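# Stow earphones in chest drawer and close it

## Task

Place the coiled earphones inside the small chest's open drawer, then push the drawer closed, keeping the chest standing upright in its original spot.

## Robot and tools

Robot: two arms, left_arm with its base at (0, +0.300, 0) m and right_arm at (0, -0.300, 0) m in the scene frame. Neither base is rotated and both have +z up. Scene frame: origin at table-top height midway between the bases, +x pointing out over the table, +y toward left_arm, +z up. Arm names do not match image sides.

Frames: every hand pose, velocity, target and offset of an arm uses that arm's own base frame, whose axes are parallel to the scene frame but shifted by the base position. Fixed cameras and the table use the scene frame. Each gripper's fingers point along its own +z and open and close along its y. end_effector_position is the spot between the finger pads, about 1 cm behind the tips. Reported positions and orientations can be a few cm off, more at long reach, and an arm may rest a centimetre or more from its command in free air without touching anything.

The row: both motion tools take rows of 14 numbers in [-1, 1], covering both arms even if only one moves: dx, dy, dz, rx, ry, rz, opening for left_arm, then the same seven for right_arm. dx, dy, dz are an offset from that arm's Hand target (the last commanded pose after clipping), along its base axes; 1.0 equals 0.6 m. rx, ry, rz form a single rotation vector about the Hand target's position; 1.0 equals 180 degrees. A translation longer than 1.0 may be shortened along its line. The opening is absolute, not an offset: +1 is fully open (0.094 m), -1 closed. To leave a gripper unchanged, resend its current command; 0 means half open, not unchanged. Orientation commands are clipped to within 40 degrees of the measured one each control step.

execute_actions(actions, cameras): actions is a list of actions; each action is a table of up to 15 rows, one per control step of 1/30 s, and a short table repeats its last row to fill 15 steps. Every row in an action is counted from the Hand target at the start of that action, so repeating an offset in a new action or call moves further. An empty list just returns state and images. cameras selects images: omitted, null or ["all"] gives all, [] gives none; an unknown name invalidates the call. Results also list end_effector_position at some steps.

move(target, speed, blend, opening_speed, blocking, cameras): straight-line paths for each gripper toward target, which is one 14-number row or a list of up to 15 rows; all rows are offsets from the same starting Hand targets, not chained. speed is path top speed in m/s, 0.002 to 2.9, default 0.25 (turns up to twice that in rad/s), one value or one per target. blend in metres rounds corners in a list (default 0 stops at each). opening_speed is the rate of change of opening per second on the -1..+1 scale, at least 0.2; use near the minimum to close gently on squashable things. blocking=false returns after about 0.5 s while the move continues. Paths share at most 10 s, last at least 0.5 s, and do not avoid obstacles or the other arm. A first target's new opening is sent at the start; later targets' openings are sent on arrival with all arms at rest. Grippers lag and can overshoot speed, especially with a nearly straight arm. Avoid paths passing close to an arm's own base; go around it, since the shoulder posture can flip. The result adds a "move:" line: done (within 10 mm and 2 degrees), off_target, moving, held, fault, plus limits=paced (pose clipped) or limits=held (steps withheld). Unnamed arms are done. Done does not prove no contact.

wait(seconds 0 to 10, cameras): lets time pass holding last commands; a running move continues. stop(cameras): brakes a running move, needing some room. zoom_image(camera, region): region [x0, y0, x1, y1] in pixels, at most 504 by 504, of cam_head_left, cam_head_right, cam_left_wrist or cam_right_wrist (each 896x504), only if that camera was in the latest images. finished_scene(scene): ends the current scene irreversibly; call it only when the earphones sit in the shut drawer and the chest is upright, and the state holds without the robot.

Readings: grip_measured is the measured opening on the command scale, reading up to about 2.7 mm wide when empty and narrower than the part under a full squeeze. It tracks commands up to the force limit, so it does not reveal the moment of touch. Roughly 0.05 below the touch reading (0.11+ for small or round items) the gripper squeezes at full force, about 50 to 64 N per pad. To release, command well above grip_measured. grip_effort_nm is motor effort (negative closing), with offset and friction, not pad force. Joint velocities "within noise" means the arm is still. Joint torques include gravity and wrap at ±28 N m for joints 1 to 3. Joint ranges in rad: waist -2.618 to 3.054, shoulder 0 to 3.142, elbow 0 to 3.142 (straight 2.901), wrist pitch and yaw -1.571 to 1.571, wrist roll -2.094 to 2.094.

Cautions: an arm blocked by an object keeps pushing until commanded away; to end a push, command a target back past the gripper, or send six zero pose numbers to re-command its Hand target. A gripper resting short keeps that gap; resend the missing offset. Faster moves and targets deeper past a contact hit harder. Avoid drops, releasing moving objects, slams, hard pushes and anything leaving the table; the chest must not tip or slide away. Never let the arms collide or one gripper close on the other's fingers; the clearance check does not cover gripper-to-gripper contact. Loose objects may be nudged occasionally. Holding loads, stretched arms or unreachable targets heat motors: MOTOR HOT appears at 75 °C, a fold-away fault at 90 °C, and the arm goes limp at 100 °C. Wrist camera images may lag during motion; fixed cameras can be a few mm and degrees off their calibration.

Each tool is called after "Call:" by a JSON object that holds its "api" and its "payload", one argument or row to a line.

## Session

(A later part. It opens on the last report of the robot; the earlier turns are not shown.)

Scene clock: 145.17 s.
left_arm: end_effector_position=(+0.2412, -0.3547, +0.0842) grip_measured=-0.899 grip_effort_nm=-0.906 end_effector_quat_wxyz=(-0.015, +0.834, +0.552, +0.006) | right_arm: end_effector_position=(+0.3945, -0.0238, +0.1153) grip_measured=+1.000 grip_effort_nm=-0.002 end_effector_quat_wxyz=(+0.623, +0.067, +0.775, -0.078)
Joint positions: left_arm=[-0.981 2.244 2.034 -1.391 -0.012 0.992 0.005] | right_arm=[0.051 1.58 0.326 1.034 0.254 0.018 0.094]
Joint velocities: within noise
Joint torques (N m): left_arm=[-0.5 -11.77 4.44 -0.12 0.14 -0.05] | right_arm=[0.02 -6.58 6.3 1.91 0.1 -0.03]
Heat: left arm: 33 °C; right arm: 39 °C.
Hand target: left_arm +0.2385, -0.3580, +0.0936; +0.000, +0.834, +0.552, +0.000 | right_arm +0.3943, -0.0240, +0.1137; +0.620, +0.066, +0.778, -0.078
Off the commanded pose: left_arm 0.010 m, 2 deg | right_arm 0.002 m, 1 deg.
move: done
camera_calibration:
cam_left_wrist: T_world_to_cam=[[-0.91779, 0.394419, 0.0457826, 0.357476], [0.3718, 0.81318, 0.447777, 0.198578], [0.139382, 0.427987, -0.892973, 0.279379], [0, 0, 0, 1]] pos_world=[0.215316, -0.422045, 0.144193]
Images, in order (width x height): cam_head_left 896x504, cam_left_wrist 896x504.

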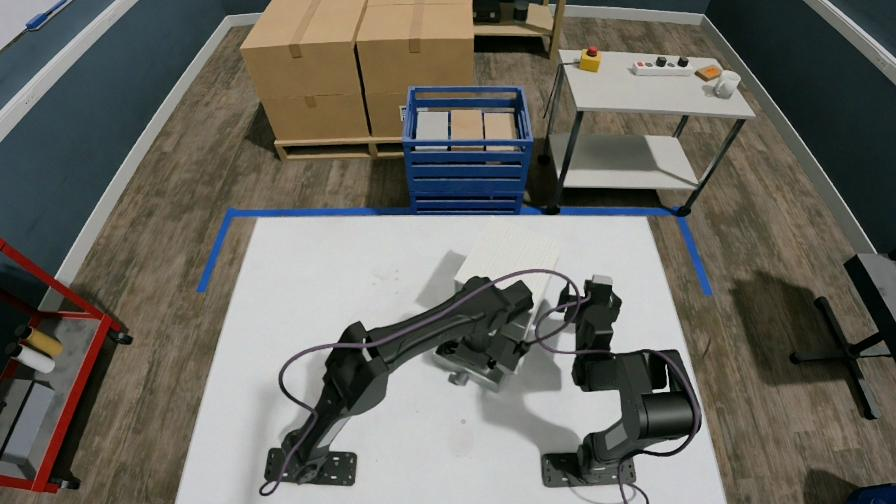

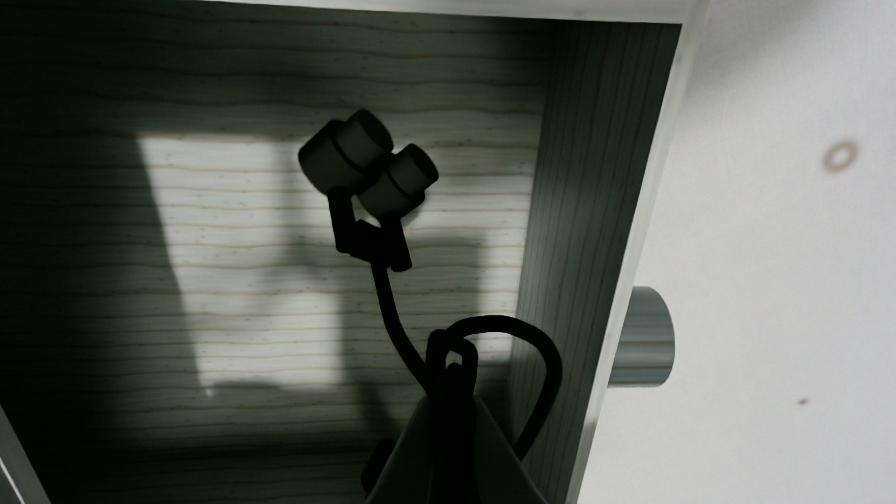

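Call:
{"api": "move", "payload": {
  "target": [0.008,0,-0.04,0,0,0,-0.9,0,0,0,0,0,0,1],
  "speed": 0.06,
  "cameras": ["cam_left_wrist"]
}}

Scene clock: 148.47 s.
left_arm: end_effector_position=(+0.2493, -0.3669, +0.0762) grip_measured=-0.897 grip_effort_nm=-0.877 end_effector_quat_wxyz=(+0.021, +0.834, +0.552, +0.006) | right_arm: end_effector_position=(+0.3945, -0.0238, +0.1153) grip_measured=+1.000 grip_effort_nm=-0.007 end_effector_quat_wxyz=(+0.623, +0.067, +0.775, -0.078)
Joint positions: left_arm=[-0.981 2.227 1.974 -1.276 -0.012 0.992 0.005] | right_arm=[0.051 1.58 0.326 1.034 0.254 0.018 0.094]
Joint velocities: within noise
Joint torques (N m): left_arm=[0.39 -9.62 3.66 -0.29 0.13 0.04] | right_arm=[-0.03 -6.6 6.28 1.91 0.1 -0.01]
Heat: left arm: 33 °C; right arm: 39 °C.
Hand target: left_arm +0.2433, -0.3580, +0.0696; +0.000, +0.834, +0.552, +0.001 | right_arm +0.3943, -0.0240, +0.1137; +0.620, +0.066, +0.778, -0.078
Off the commanded pose: left_arm 0.013 m, 2 deg | right_arm 0.002 m, 1 deg.
move: off_target (left_arm)
camera_calibration:
cam_left_wrist: T_world_to_cam=[[-0.918412, 0.395337, -0.0151221, 0.375233], [0.354409, 0.839114, 0.412652, 0.225439], [0.175826, 0.373625, -0.910763, 0.248665], [0, 0, 0, 1]] pos_world=[0.220999, -0.43042, 0.139121]
Images, in order (width x height): cam_left_wrist 896x504.

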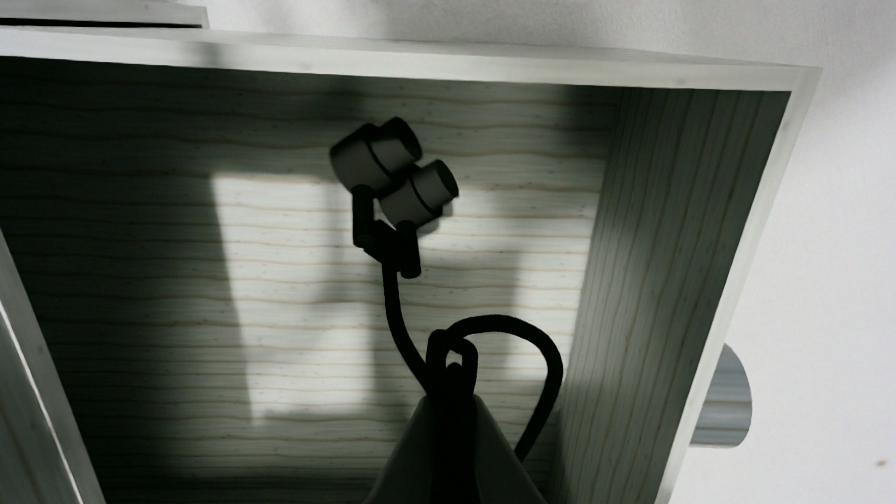

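Call:
{"api": "move", "payload": {
  "target": [-0.006,0.01,-0.035,0,0,0,-0.9,0,0,0,0,0,0,1],
  "speed": 0.06,
  "cameras": ["cam_left_wrist","cam_head_left"]
}}

Call:
{"api": "zoom_image", "payload": {
  "camera": "cam_head_left",
  "region": [400, 220, 600, 420]
}}

Scene clock: 153.43 s.
left_arm: end_effector_position=(+0.2544, -0.3745, +0.0691) grip_measured=-0.895 grip_effort_nm=-0.828 end_effector_quat_wxyz=(+0.058, +0.832, +0.551, +0.006) | right_arm: end_effector_position=(+0.3945, -0.0238, +0.1153) grip_measured=+1.000 grip_effort_nm=-0.007 end_effector_quat_wxyz=(+0.623, +0.067, +0.775, -0.078)
Joint positions: left_arm=[-0.981 2.186 1.873 -1.141 -0.012 0.992 0.005] | right_arm=[0.051 1.58 0.326 1.034 0.254 0.018 0.094]
Joint velocities: within noise
Joint torques (N m): left_arm=[0.49 -8.12 2.85 -0.56 0.14 0.05] | right_arm=[-0.02 -6.6 6.31 1.91 0.09 -0.02]
Heat: left arm: 33 °C; right arm: 39 °C.
Hand target: left_arm +0.2397, -0.3519, +0.0485; +0.000, +0.834, +0.552, +0.001 | right_arm +0.3943, -0.0240, +0.1137; +0.620, +0.066, +0.778, -0.078
Off the commanded pose: left_arm 0.034 m, 7 deg | right_arm 0.002 m, 1 deg.
move: off_target (left_arm)
camera_calibration:
cam_left_wrist: T_world_to_cam=[[-0.916438, 0.39248, -0.078106, 0.385597], [0.33803, 0.863697, 0.373849, 0.249114], [0.214188, 0.316208, -0.924195, 0.213767], [0, 0, 0, 1]] pos_world=[0.223381, -0.434093, 0.134549]
Images, in order (width x height): cam_head_left 896x504, cam_left_wrist 896x504.

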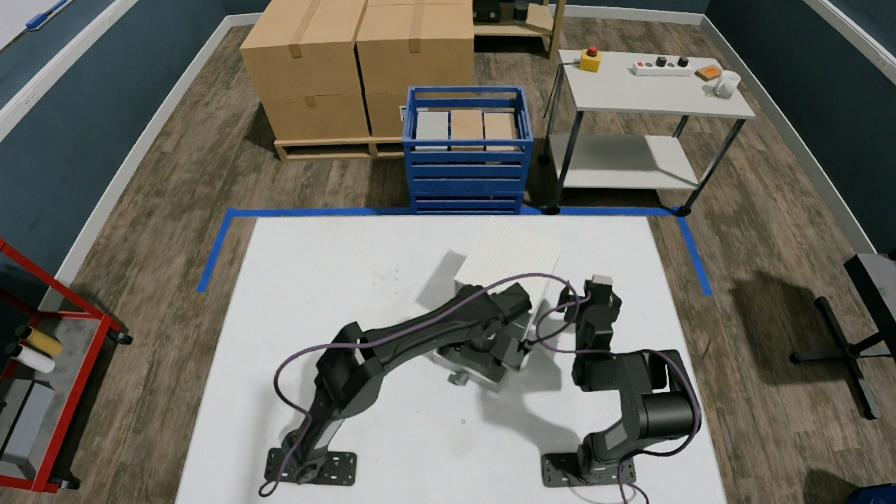

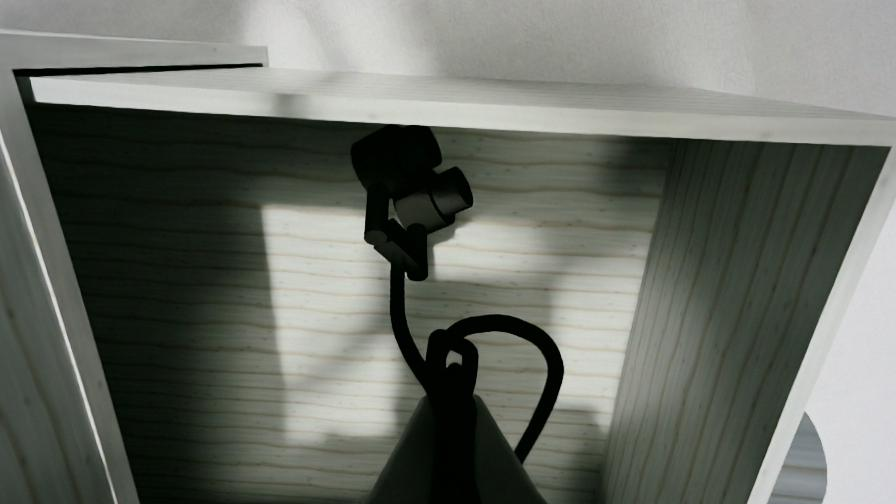

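Scaled by 2.520 from the camera's 896x504 image, which has a finer 1280x720 frame.

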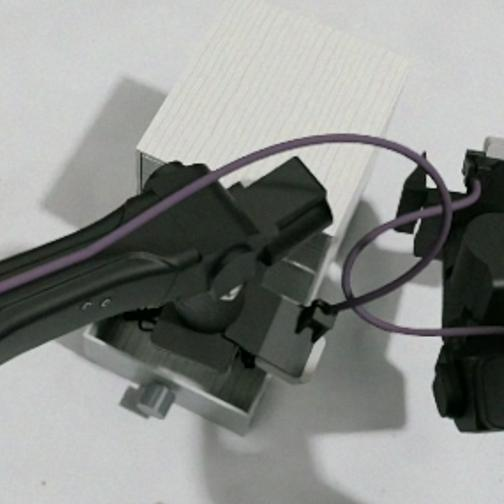

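Call:
{"api": "move", "payload": {
  "target": [0.0,-0.016,0.03,0,0,0,-0.9,0,0,0,0,0,0,1],
  "speed": 0.08,
  "cameras": ["cam_left_wrist","cam_head_left"]
}}

Call:
{"api": "zoom_image", "payload": {
  "camera": "cam_head_left",
  "region": [400, 220, 600, 420]
}}

Scene clock: 159.40 s.
left_arm: end_effector_position=(+0.2475, -0.3660, +0.0756) grip_measured=-0.895 grip_effort_nm=-0.716 end_effector_quat_wxyz=(+0.029, +0.834, +0.551, +0.006) | right_arm: end_effector_position=(+0.3945, -0.0238, +0.1153) grip_measured=+1.000 grip_effort_nm=-0.012 end_effector_quat_wxyz=(+0.623, +0.067, +0.775, -0.078)
Joint positions: left_arm=[-0.983 2.2 1.926 -1.238 -0.012 0.99 0.005] | right_arm=[0.051 1.58 0.326 1.034 0.254 0.018 0.094]
Joint velocities: within noise
Joint torques (N m): left_arm=[-0.49 -7.39 6.53 -0.51 0.13 -0.05] | right_arm=[-0.01 -6.6 6.3 1.92 0.1 -0.01]
Heat: left arm: 33 °C; right arm: 39 °C.
Hand target: left_arm +0.2397, -0.3615, +0.0665; +0.000, +0.834, +0.552, +0.001 | right_arm +0.3943, -0.0240, +0.1137; +0.620, +0.066, +0.778, -0.078
Off the commanded pose: left_arm 0.013 m, 3 deg | right_arm 0.002 m, 1 deg.
move: off_target (left_arm)
camera_calibration:
cam_left_wrist: T_world_to_cam=[[-0.918031, 0.395414, -0.0294503, 0.374294], [0.350928, 0.84483, 0.403871, 0.22929], [0.184577, 0.360431, -0.914342, 0.241385], [0, 0, 0, 1]] pos_world=[0.218595, -0.428714, 0.139128]
Images, in order (width x height): cam_head_left 896x504, cam_left_wrist 896x504.

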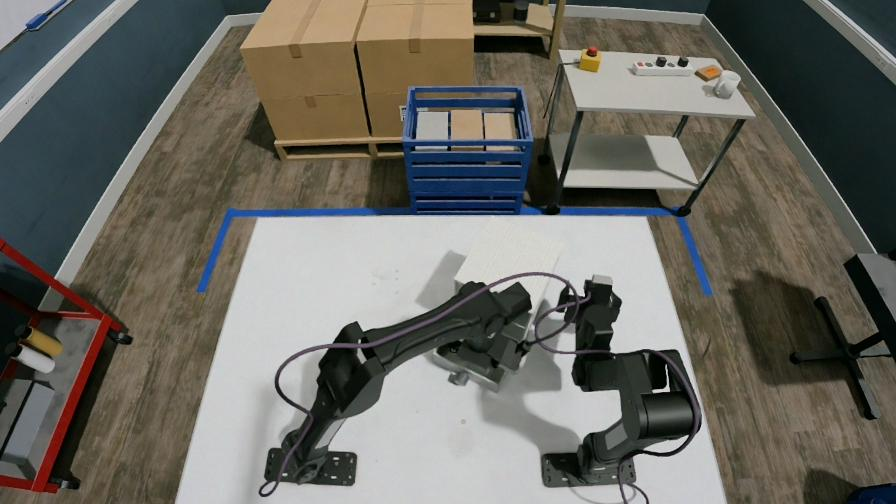

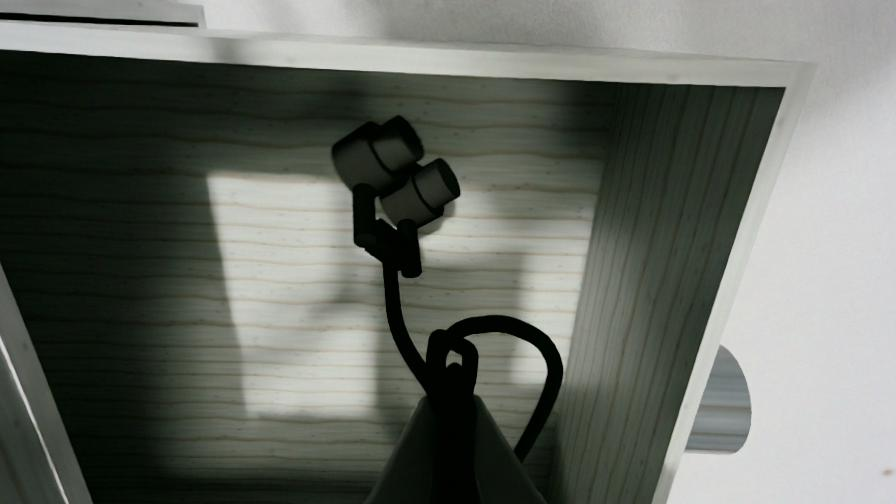

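Scaled by 2.520 from the camera's 896x504 image, which has a finer 1280x720 frame.

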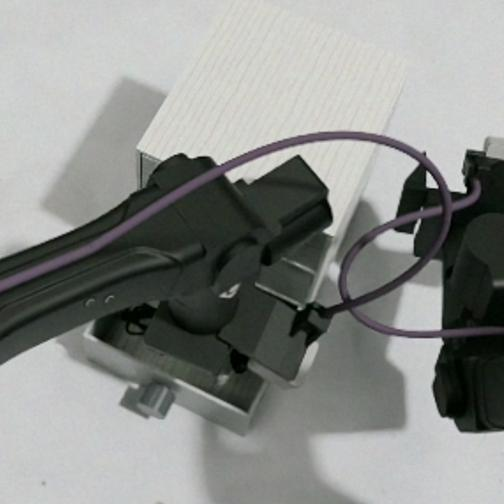

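Release slowly.

Call:
{"api": "move", "payload": {
  "target": [0.0,0,0.01,0,0,0,-0.1,0,0,0,0,0,0,1],
  "opening_speed": 0.4,
  "cameras": ["cam_left_wrist"]
}}

Scene clock: 164.60 s.
left_arm: end_effector_position=(+0.2448, -0.3619, +0.0779) grip_measured=-0.102 grip_effort_nm=0.129 end_effector_quat_wxyz=(+0.018, +0.834, +0.552, +0.006) | right_arm: end_effector_position=(+0.3945, -0.0238, +0.1153) grip_measured=+1.000 grip_effort_nm=-0.007 end_effector_quat_wxyz=(+0.623, +0.067, +0.775, -0.078)
Joint positions: left_arm=[-0.983 2.204 1.943 -1.275 -0.012 0.989 0.042] | right_arm=[0.051 1.58 0.326 1.034 0.254 0.018 0.094]
Joint velocities: within noise
Joint torques (N m): left_arm=[-0.5 -7.72 6.84 -0.42 0.13 -0.05] | right_arm=[-0.01 -6.6 6.3 1.91 0.1 -0.02]
Heat: left arm: 32 °C; right arm: 40 °C.
Hand target: left_arm +0.2397, -0.3615, +0.0726; +0.000, +0.834, +0.552, +0.001 | right_arm +0.3943, -0.0240, +0.1137; +0.620, +0.066, +0.778, -0.078
Off the commanded pose: left_arm 0.007 m, 2 deg | right_arm 0.002 m, 1 deg.
move: done
camera_calibration:
cam_left_wrist: T_world_to_cam=[[-0.918439, 0.395444, -0.00964741, 0.368771], [0.355968, 0.836897, 0.4158, 0.220803], [0.1725, 0.378453, -0.909405, 0.251562], [0, 0, 0, 1]] pos_world=[0.216701, -0.425822, 0.140519]
Images, in order (width x height): cam_left_wrist 896x504.

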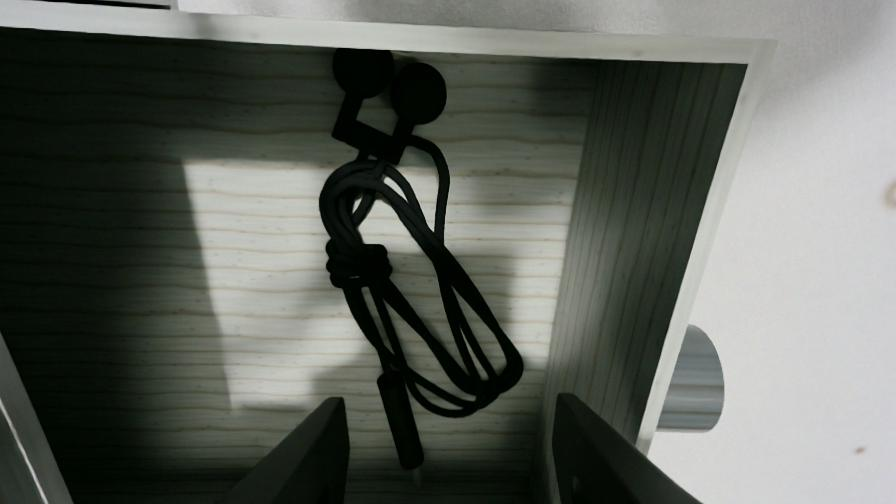

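Call:
{"api": "move", "payload": {
  "target": [
    [-0.03,0.013,0.25,0,0,0,-0.1,0,0,0,0,0,0,1],
    [-0.183,0.119,0.13,-0.087,-0.204,0,-0.1,0,0,0,0,0,0,1]
  ],
  "speed": 0.25,
  "blend": [0.03,0]
}}

Call:
{"api": "zoom_image", "payload": {
  "camera": "cam_head_left",
  "region": [400, 220, 600, 420]
}}

Scene clock: 193.53 s.
left_arm: end_effector_position=(+0.1291, -0.2894, +0.1452) grip_measured=-0.102 grip_effort_nm=0.129 end_effector_quat_wxyz=(+0.269, +0.792, +0.514, +0.192) | right_arm: end_effector_position=(+0.3945, -0.0238, +0.1153) grip_measured=+1.000 grip_effort_nm=-0.002 end_effector_quat_wxyz=(+0.623, +0.067, +0.775, -0.078)
Joint positions: left_arm=[-1.472 1.402 1.049 -0.87 -0.588 0.625 0.042] | right_arm=[0.051 1.58 0.326 1.034 0.254 0.018 0.094]
Joint velocities: within noise
Joint torques (N m): left_arm=[-0.32 -5.52 5 0.64 -0.47 -0.09] | right_arm=[0.02 -6.58 6.31 1.9 0.11 -0.01]
Heat: left arm: 32 °C; right arm: 40 °C.
Hand target: left_arm +0.1299, -0.2901, +0.1505; +0.285, +0.784, +0.519, +0.188 | right_arm +0.3943, -0.0240, +0.1137; +0.620, +0.066, +0.778, -0.078
Off the commanded pose: left_arm 0.005 m, 2 deg | right_arm 0.002 m, 1 deg.
move: done
camera_calibration:
cam_left_wrist: T_world_to_cam=[[-0.72365, 0.337982, -0.601747, 0.278678], [0.125889, 0.921898, 0.36641, 0.234846], [0.678589, 0.189399, -0.709679, 0.156305], [0, 0, 0, 1]] pos_world=[0.0660342, -0.340297, 0.19257]

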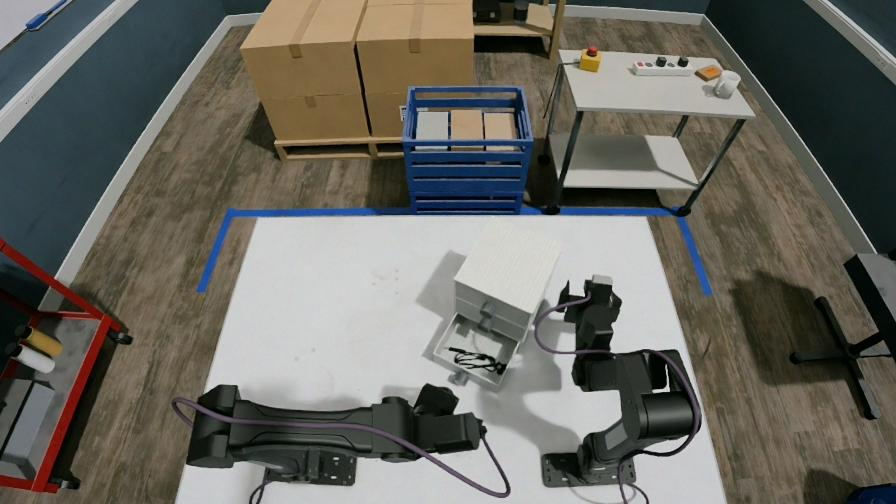

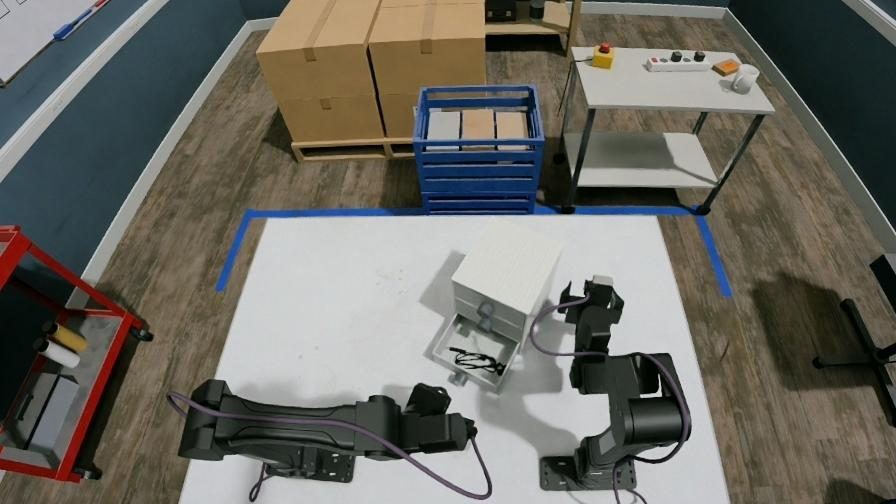

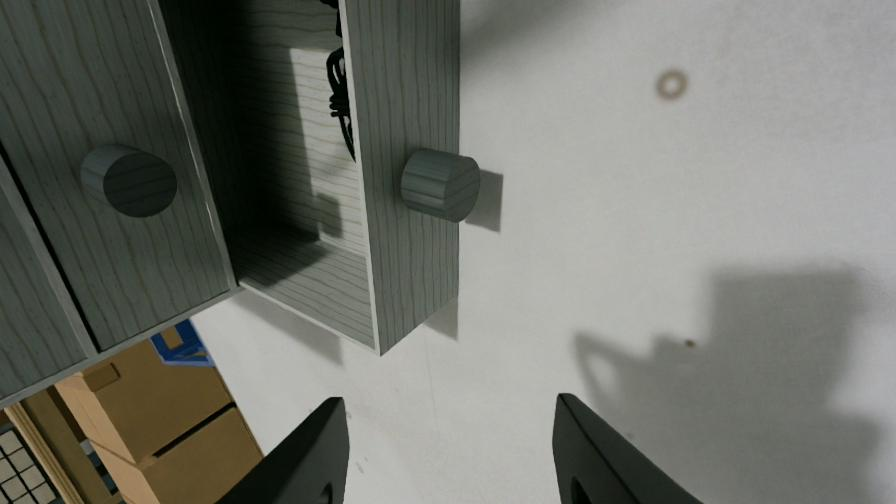

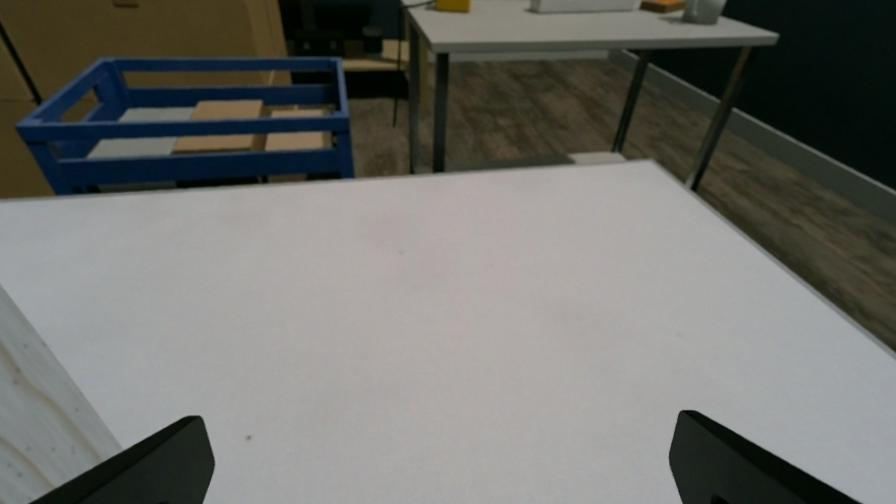

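Scaled by 2.520 from the camera's 896x504 image, which has a finer 1280x720 frame.

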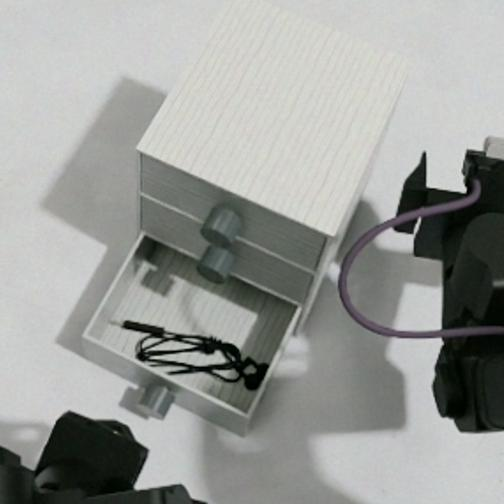

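Call:
{"api": "move", "payload": {
  "target": [0.05,-0.026,-0.178,0,0,0,-1,0,0,0,0,0,0,1],
  "speed": 0.15
}}

Call:
{"api": "zoom_image", "payload": {
  "camera": "cam_head_left",
  "region": [400, 220, 600, 420]
}}

Scene clock: 204.13 s.
left_arm: end_effector_position=(+0.1588, -0.3051, +0.0470) grip_measured=-0.987 grip_effort_nm=-0.672 end_effector_quat_wxyz=(+0.284, +0.785, +0.517, +0.190) | right_arm: end_effector_position=(+0.3945, -0.0238, +0.1153) grip_measured=+1.000 grip_effort_nm=-0.002 end_effector_quat_wxyz=(+0.623, +0.067, +0.775, -0.078)
Joint positions: left_arm=[-1.373 1.584 0.778 -0.325 -0.561 0.731 0.001] | right_arm=[0.051 1.58 0.326 1.034 0.254 0.018 0.094]
Joint velocities: within noise
Joint torques (N m): left_arm=[0.42 -4.16 4.71 0.8 -0.27 0.01] | right_arm=[-0.02 -6.57 6.28 1.92 0.1 -0.02]
Heat: left arm: 31 °C; right arm: 40 °C.
Hand target: left_arm +0.1599, -0.3057, +0.0437; +0.285, +0.784, +0.519, +0.188 | right_arm +0.3943, -0.0240, +0.1137; +0.620, +0.066, +0.778, -0.078
Off the commanded pose: left_arm 0.004 m, 0 deg | right_arm 0.002 m, 1 deg.
move: done
camera_calibration:
cam_left_wrist: T_world_to_cam=[[-0.717309, 0.31461, -0.621682, 0.239196], [0.115464, 0.93359, 0.33923, 0.288035], [0.687122, 0.171551, -0.705998, 0.0624301], [0, 0, 0, 1]] pos_world=[0.0954224, -0.35487, 0.0950692]

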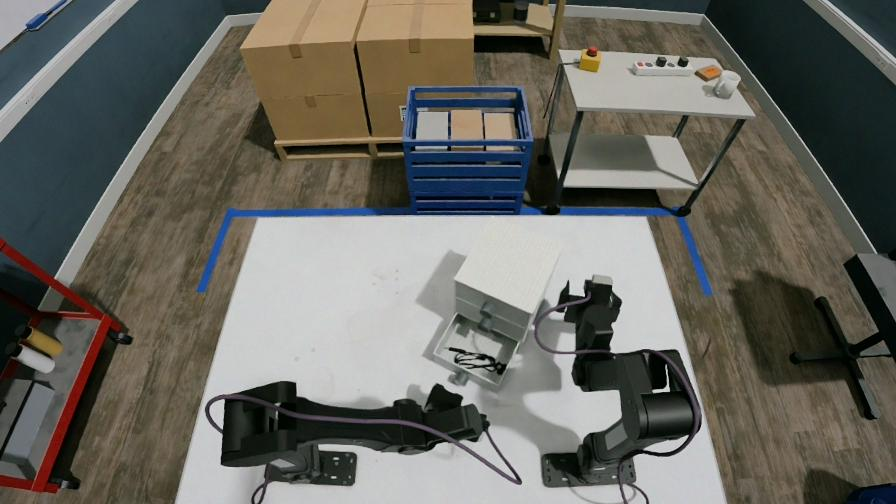

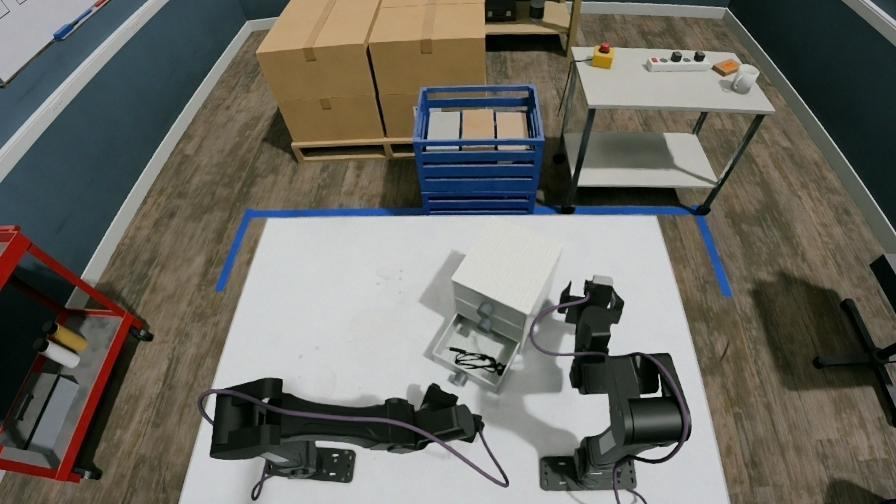

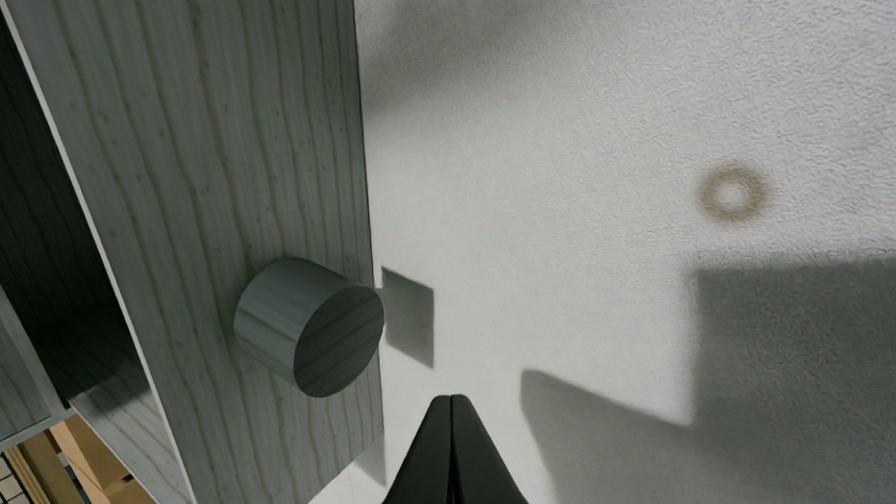

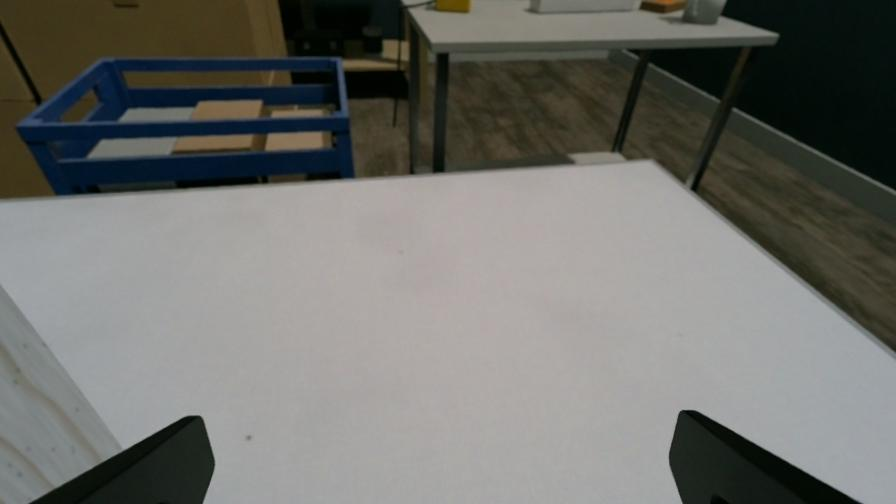

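Scaled by 2.520 from the camera's 896x504 image, which has a finer 1280x720 frame.

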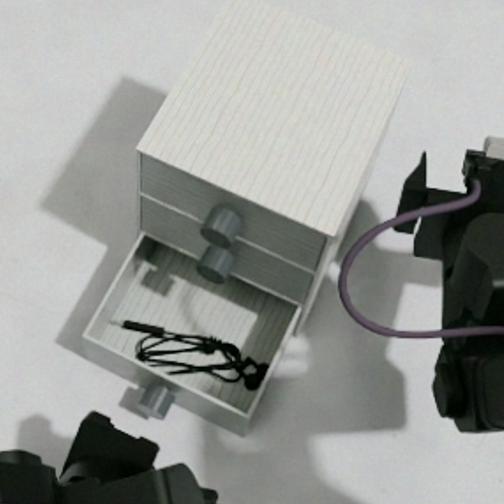

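Call:
{"api": "move", "payload": {
  "target": [
    [0.05,-0.021,-0.009,0,0,0,-1,0,0,0,0,0,0,1],
    [0.197,-0.078,-0.009,0,0,0,-1,0,0,0,0,0,0,1]
  ],
  "speed": 0.06,
  "blend": [0.01,0]
}}

Call:
{"api": "zoom_image", "payload": {
  "camera": "cam_head_left",
  "region": [400, 220, 600, 420]
}}

Scene clock: 214.83 s.
left_arm: end_effector_position=(+0.2708, -0.3411, +0.0330) grip_measured=-0.987 grip_effort_nm=-0.672 end_effector_quat_wxyz=(+0.267, +0.790, +0.517, +0.193) | right_arm: end_effector_position=(+0.3945, -0.0238, +0.1153) grip_measured=+1.000 grip_effort_nm=-0.002 end_effector_quat_wxyz=(+0.623, +0.067, +0.775, -0.078)
Joint positions: left_arm=[-1.067 1.869 1.047 -0.204 -0.413 1.032 0.001] | right_arm=[0.051 1.58 0.326 1.034 0.254 0.018 0.094]
Joint velocities: within noise
Joint torques (N m): left_arm=[0.42 -6.01 7.28 1.04 -0.12 0.01] | right_arm=[0.01 -6.6 6.3 1.91 0.1 -0.01]
Heat: left arm: 31 °C; right arm: 41 °C.
Hand target: left_arm +0.2782, -0.3525, +0.0384; +0.285, +0.784, +0.519, +0.188 | right_arm +0.3943, -0.0240, +0.1137; +0.620, +0.066, +0.778, -0.078
Off the commanded pose: left_arm 0.015 m, 2 deg | right_arm 0.002 m, 1 deg.
move: off_target (left_arm)
camera_calibration:
cam_left_wrist: T_world_to_cam=[[-0.727577, 0.331763, -0.600471, 0.330113], [0.118419, 0.922886, 0.366413, 0.308071], [0.675729, 0.195486, -0.710757, -0.00685582], [0, 0, 0, 1]] pos_world=[0.208334, -0.392493, 0.0804695]

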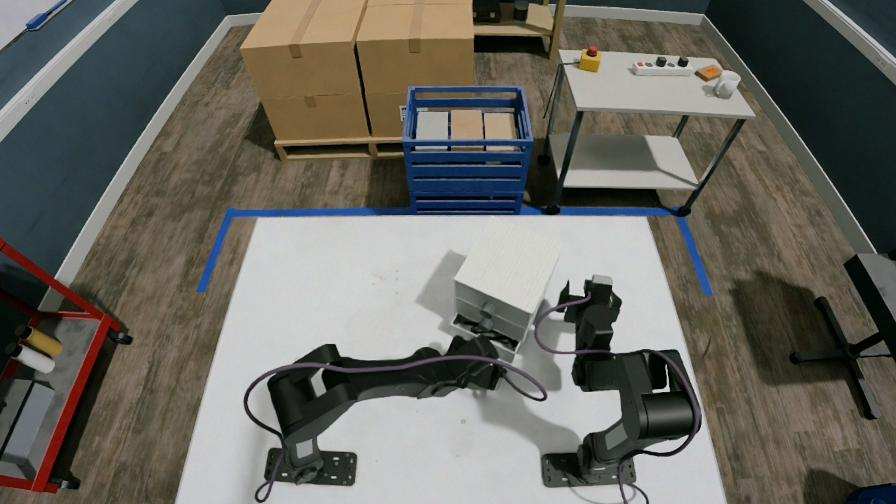

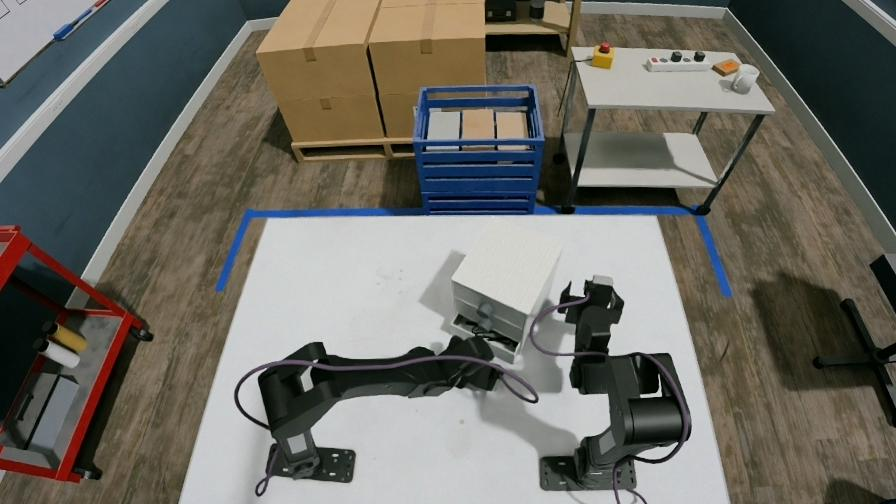

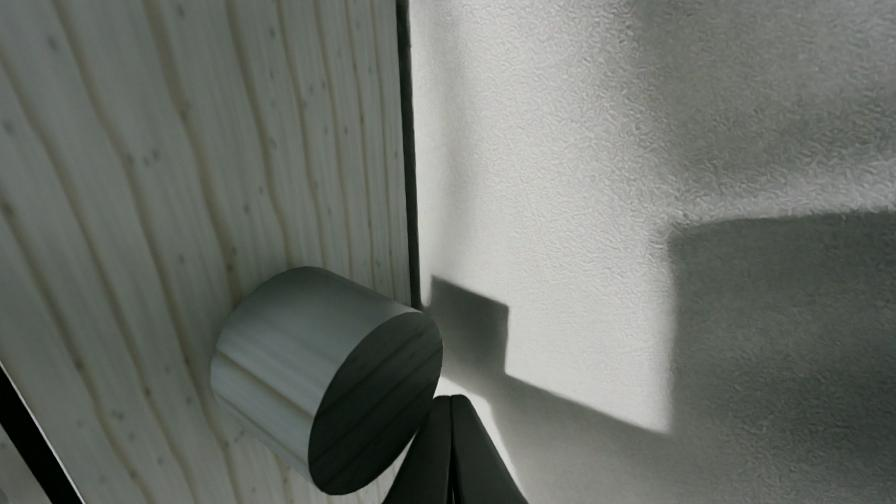

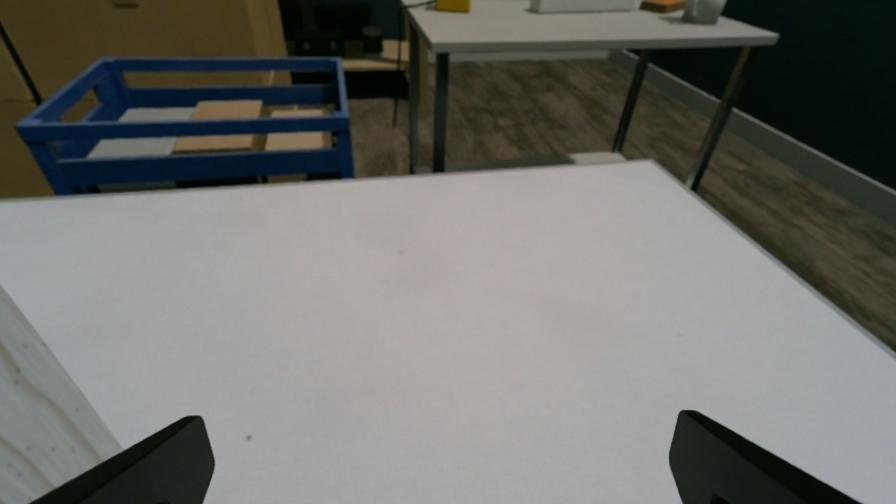

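Scaled by 2.520 from the camera's 896x504 image, which has a finer 1280x720 frame.

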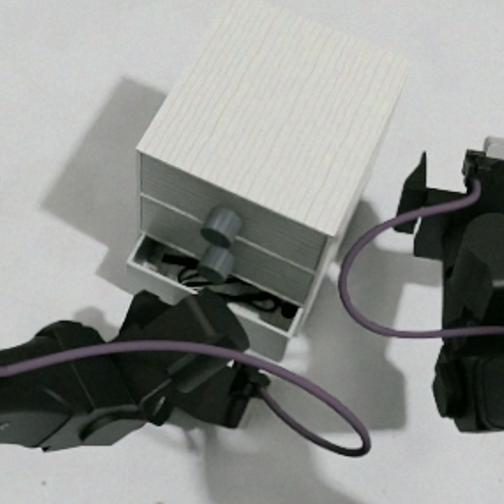

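Call:
{"api": "move", "payload": {
  "target": [
    [-0.042,0.01,0.021,0,0,0,-1,0,0,0,0,0,0,1],
    [-0.03,0.002,0.021,0,0,0,-1,0,0,0,0,0,0,1],
    [0.044,-0.028,0.018,0,0,0,-1,0,0,0,0,0,0,1]
  ],
  "speed": 0.05
}}

Call:
{"api": "zoom_image", "payload": {
  "camera": "cam_head_left",
  "region": [400, 220, 600, 420]
}}

Scene clock: 228.13 s.
left_arm: end_effector_position=(+0.2939, -0.3620, +0.0425) grip_measured=-0.987 grip_effort_nm=-0.676 end_effector_quat_wxyz=(+0.271, +0.792, +0.515, +0.186) | right_arm: end_effector_position=(+0.3945, -0.0238, +0.1153) grip_measured=+1.000 grip_effort_nm=-0.007 end_effector_quat_wxyz=(+0.623, +0.067, +0.775, -0.078)
Joint positions: left_arm=[-1.033 1.939 1.187 -0.253 -0.379 1.067 0.001] | right_arm=[0.051 1.58 0.326 1.034 0.254 0.018 0.094]
Joint velocities: within noise
Joint torques (N m): left_arm=[0.92 -6.69 7.92 0.95 -0.24 0.02] | right_arm=[-0.01 -6.58 6.31 1.91 0.1 -0.01]
Heat: left arm: 31 °C; right arm: 41 °C.
Hand target: left_arm +0.3046, -0.3693, +0.0491; +0.285, +0.784, +0.519, +0.188 | right_arm +0.3943, -0.0240, +0.1137; +0.620, +0.066, +0.778, -0.078
Off the commanded pose: left_arm 0.015 m, 2 deg | right_arm 0.002 m, 1 deg.
move: off_target (left_arm)
camera_calibration:
cam_left_wrist: T_world_to_cam=[[-0.727505, 0.33322, -0.599751, 0.360028], [0.131339, 0.925613, 0.354952, 0.318789], [0.673415, 0.179458, -0.717152, -0.0164655], [0, 0, 0, 1]] pos_world=[0.231141, -0.412089, 0.0909643]

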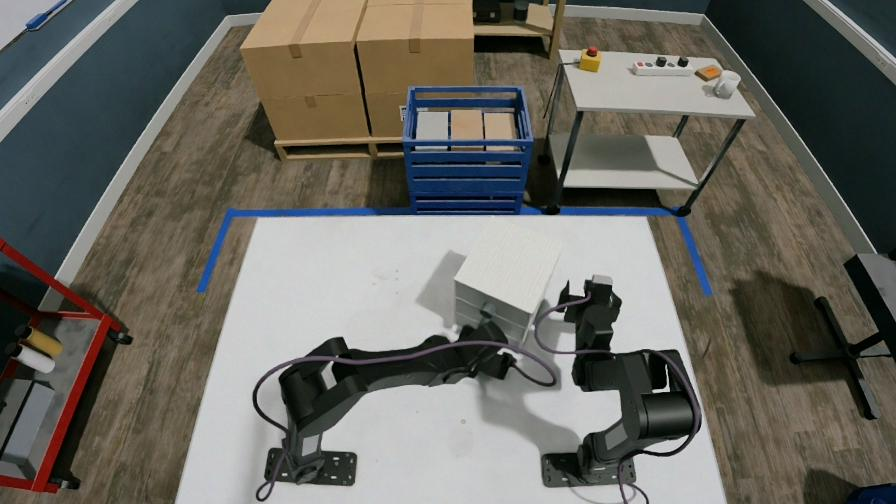

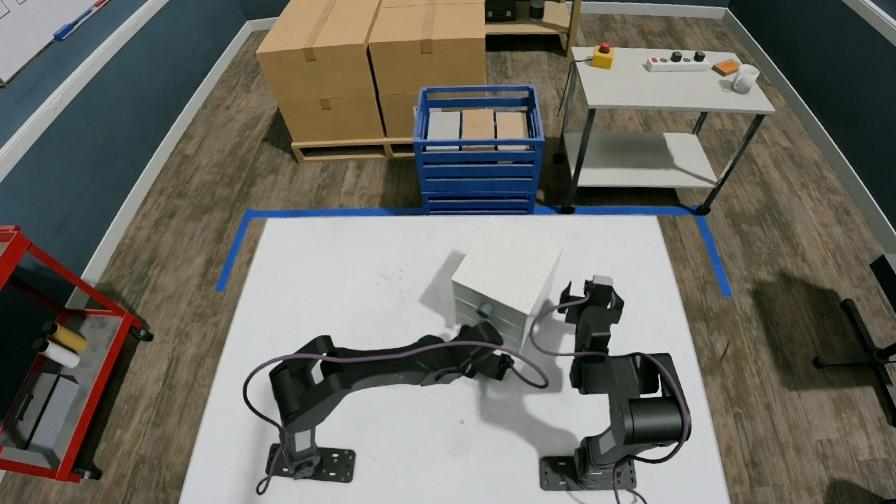

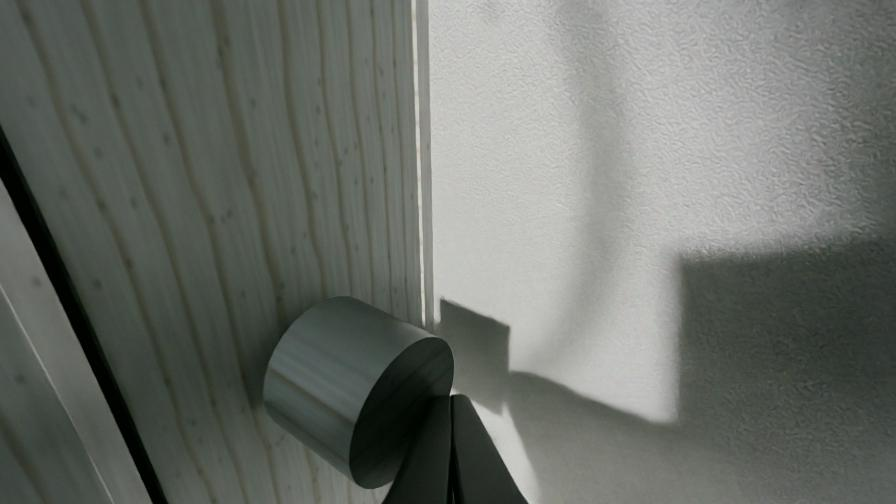

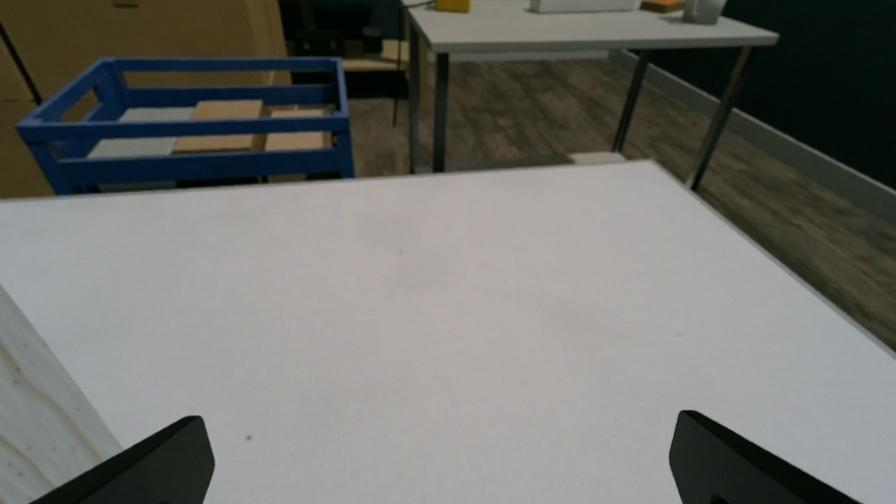

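Scaled by 2.520 from the camera's 896x504 image, which has a finer 1280x720 frame.

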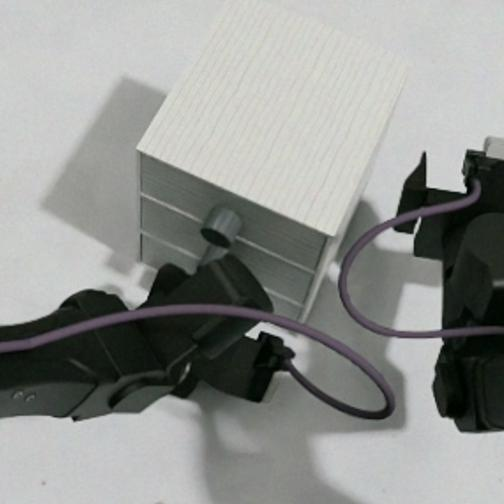

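Call:
{"api": "move", "payload": {
  "target": [0.026,-0.011,0,0,0,0,-1,0,0,0,0,0,0,1],
  "speed": 0.04,
  "cameras": ["cam_left_wrist","cam_head_left"]
}}

Call:
{"api": "zoom_image", "payload": {
  "camera": "cam_head_left",
  "region": [400, 220, 600, 420]
}}

Scene clock: 232.07 s.
left_arm: end_effector_position=(+0.2996, -0.3594, +0.0317) grip_measured=-0.987 grip_effort_nm=-0.676 end_effector_quat_wxyz=(+0.245, +0.803, +0.513, +0.179) | right_arm: end_effector_position=(+0.3945, -0.0238, +0.1153) grip_measured=+1.000 grip_effort_nm=-0.007 end_effector_quat_wxyz=(+0.623, +0.067, +0.775, -0.078)
Joint positions: left_arm=[-1.01 1.983 1.237 -0.307 -0.353 1.089 0.001] | right_arm=[0.051 1.58 0.326 1.034 0.254 0.018 0.094]
Joint velocities: within noise
Joint torques (N m): left_arm=[1.11 -7.36 8.69 1.27 -0.38 -0.03] | right_arm=[-0.01 -6.58 6.3 1.91 0.1 -0.01]
Heat: left arm: 31 °C; right arm: 41 °C.
Hand target: left_arm +0.3202, -0.3759, +0.0491; +0.285, +0.783, +0.519, +0.188 | right_arm +0.3943, -0.0240, +0.1137; +0.620, +0.066, +0.778, -0.078
Off the commanded pose: left_arm 0.032 m, 5 deg | right_arm 0.002 m, 1 deg.
move: off_target (left_arm)
camera_calibration:
cam_left_wrist: T_world_to_cam=[[-0.74775, 0.36422, -0.55517, 0.372538], [0.154041, 0.90847, 0.388527, 0.305442], [0.645865, 0.205002, -0.735413, -0.0104642], [0, 0, 0, 1]] pos_world=[0.238273, -0.411026, 0.0804542]
Images, in order (width x height): cam_head_left 896x504, cam_left_wrist 896x504.

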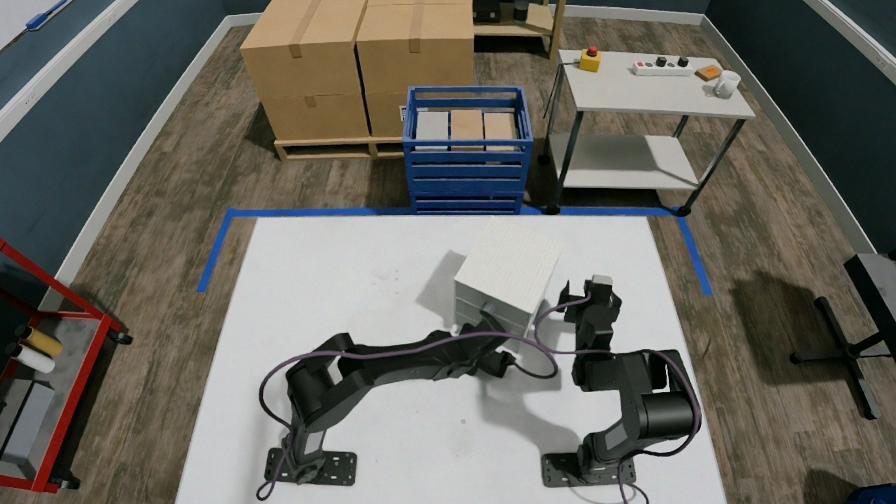

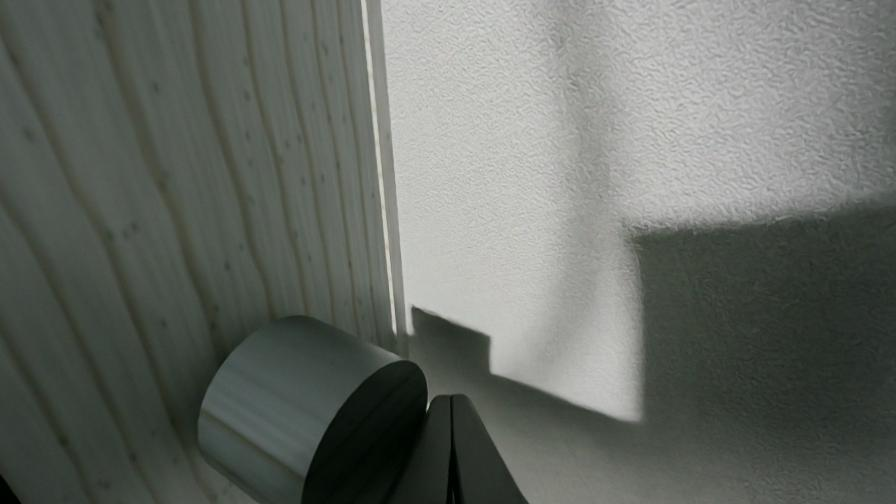

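Scaled by 2.520 from the camera's 896x504 image, which has a finer 1280x720 frame.

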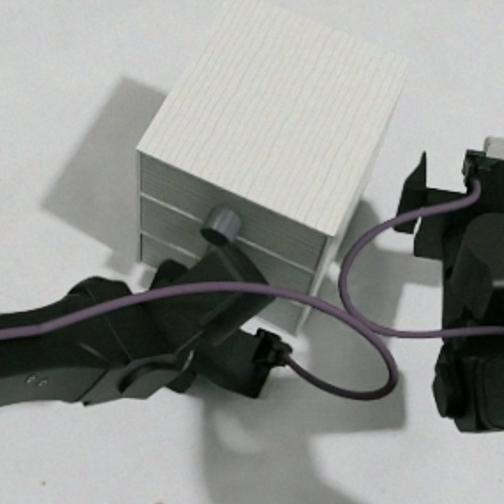

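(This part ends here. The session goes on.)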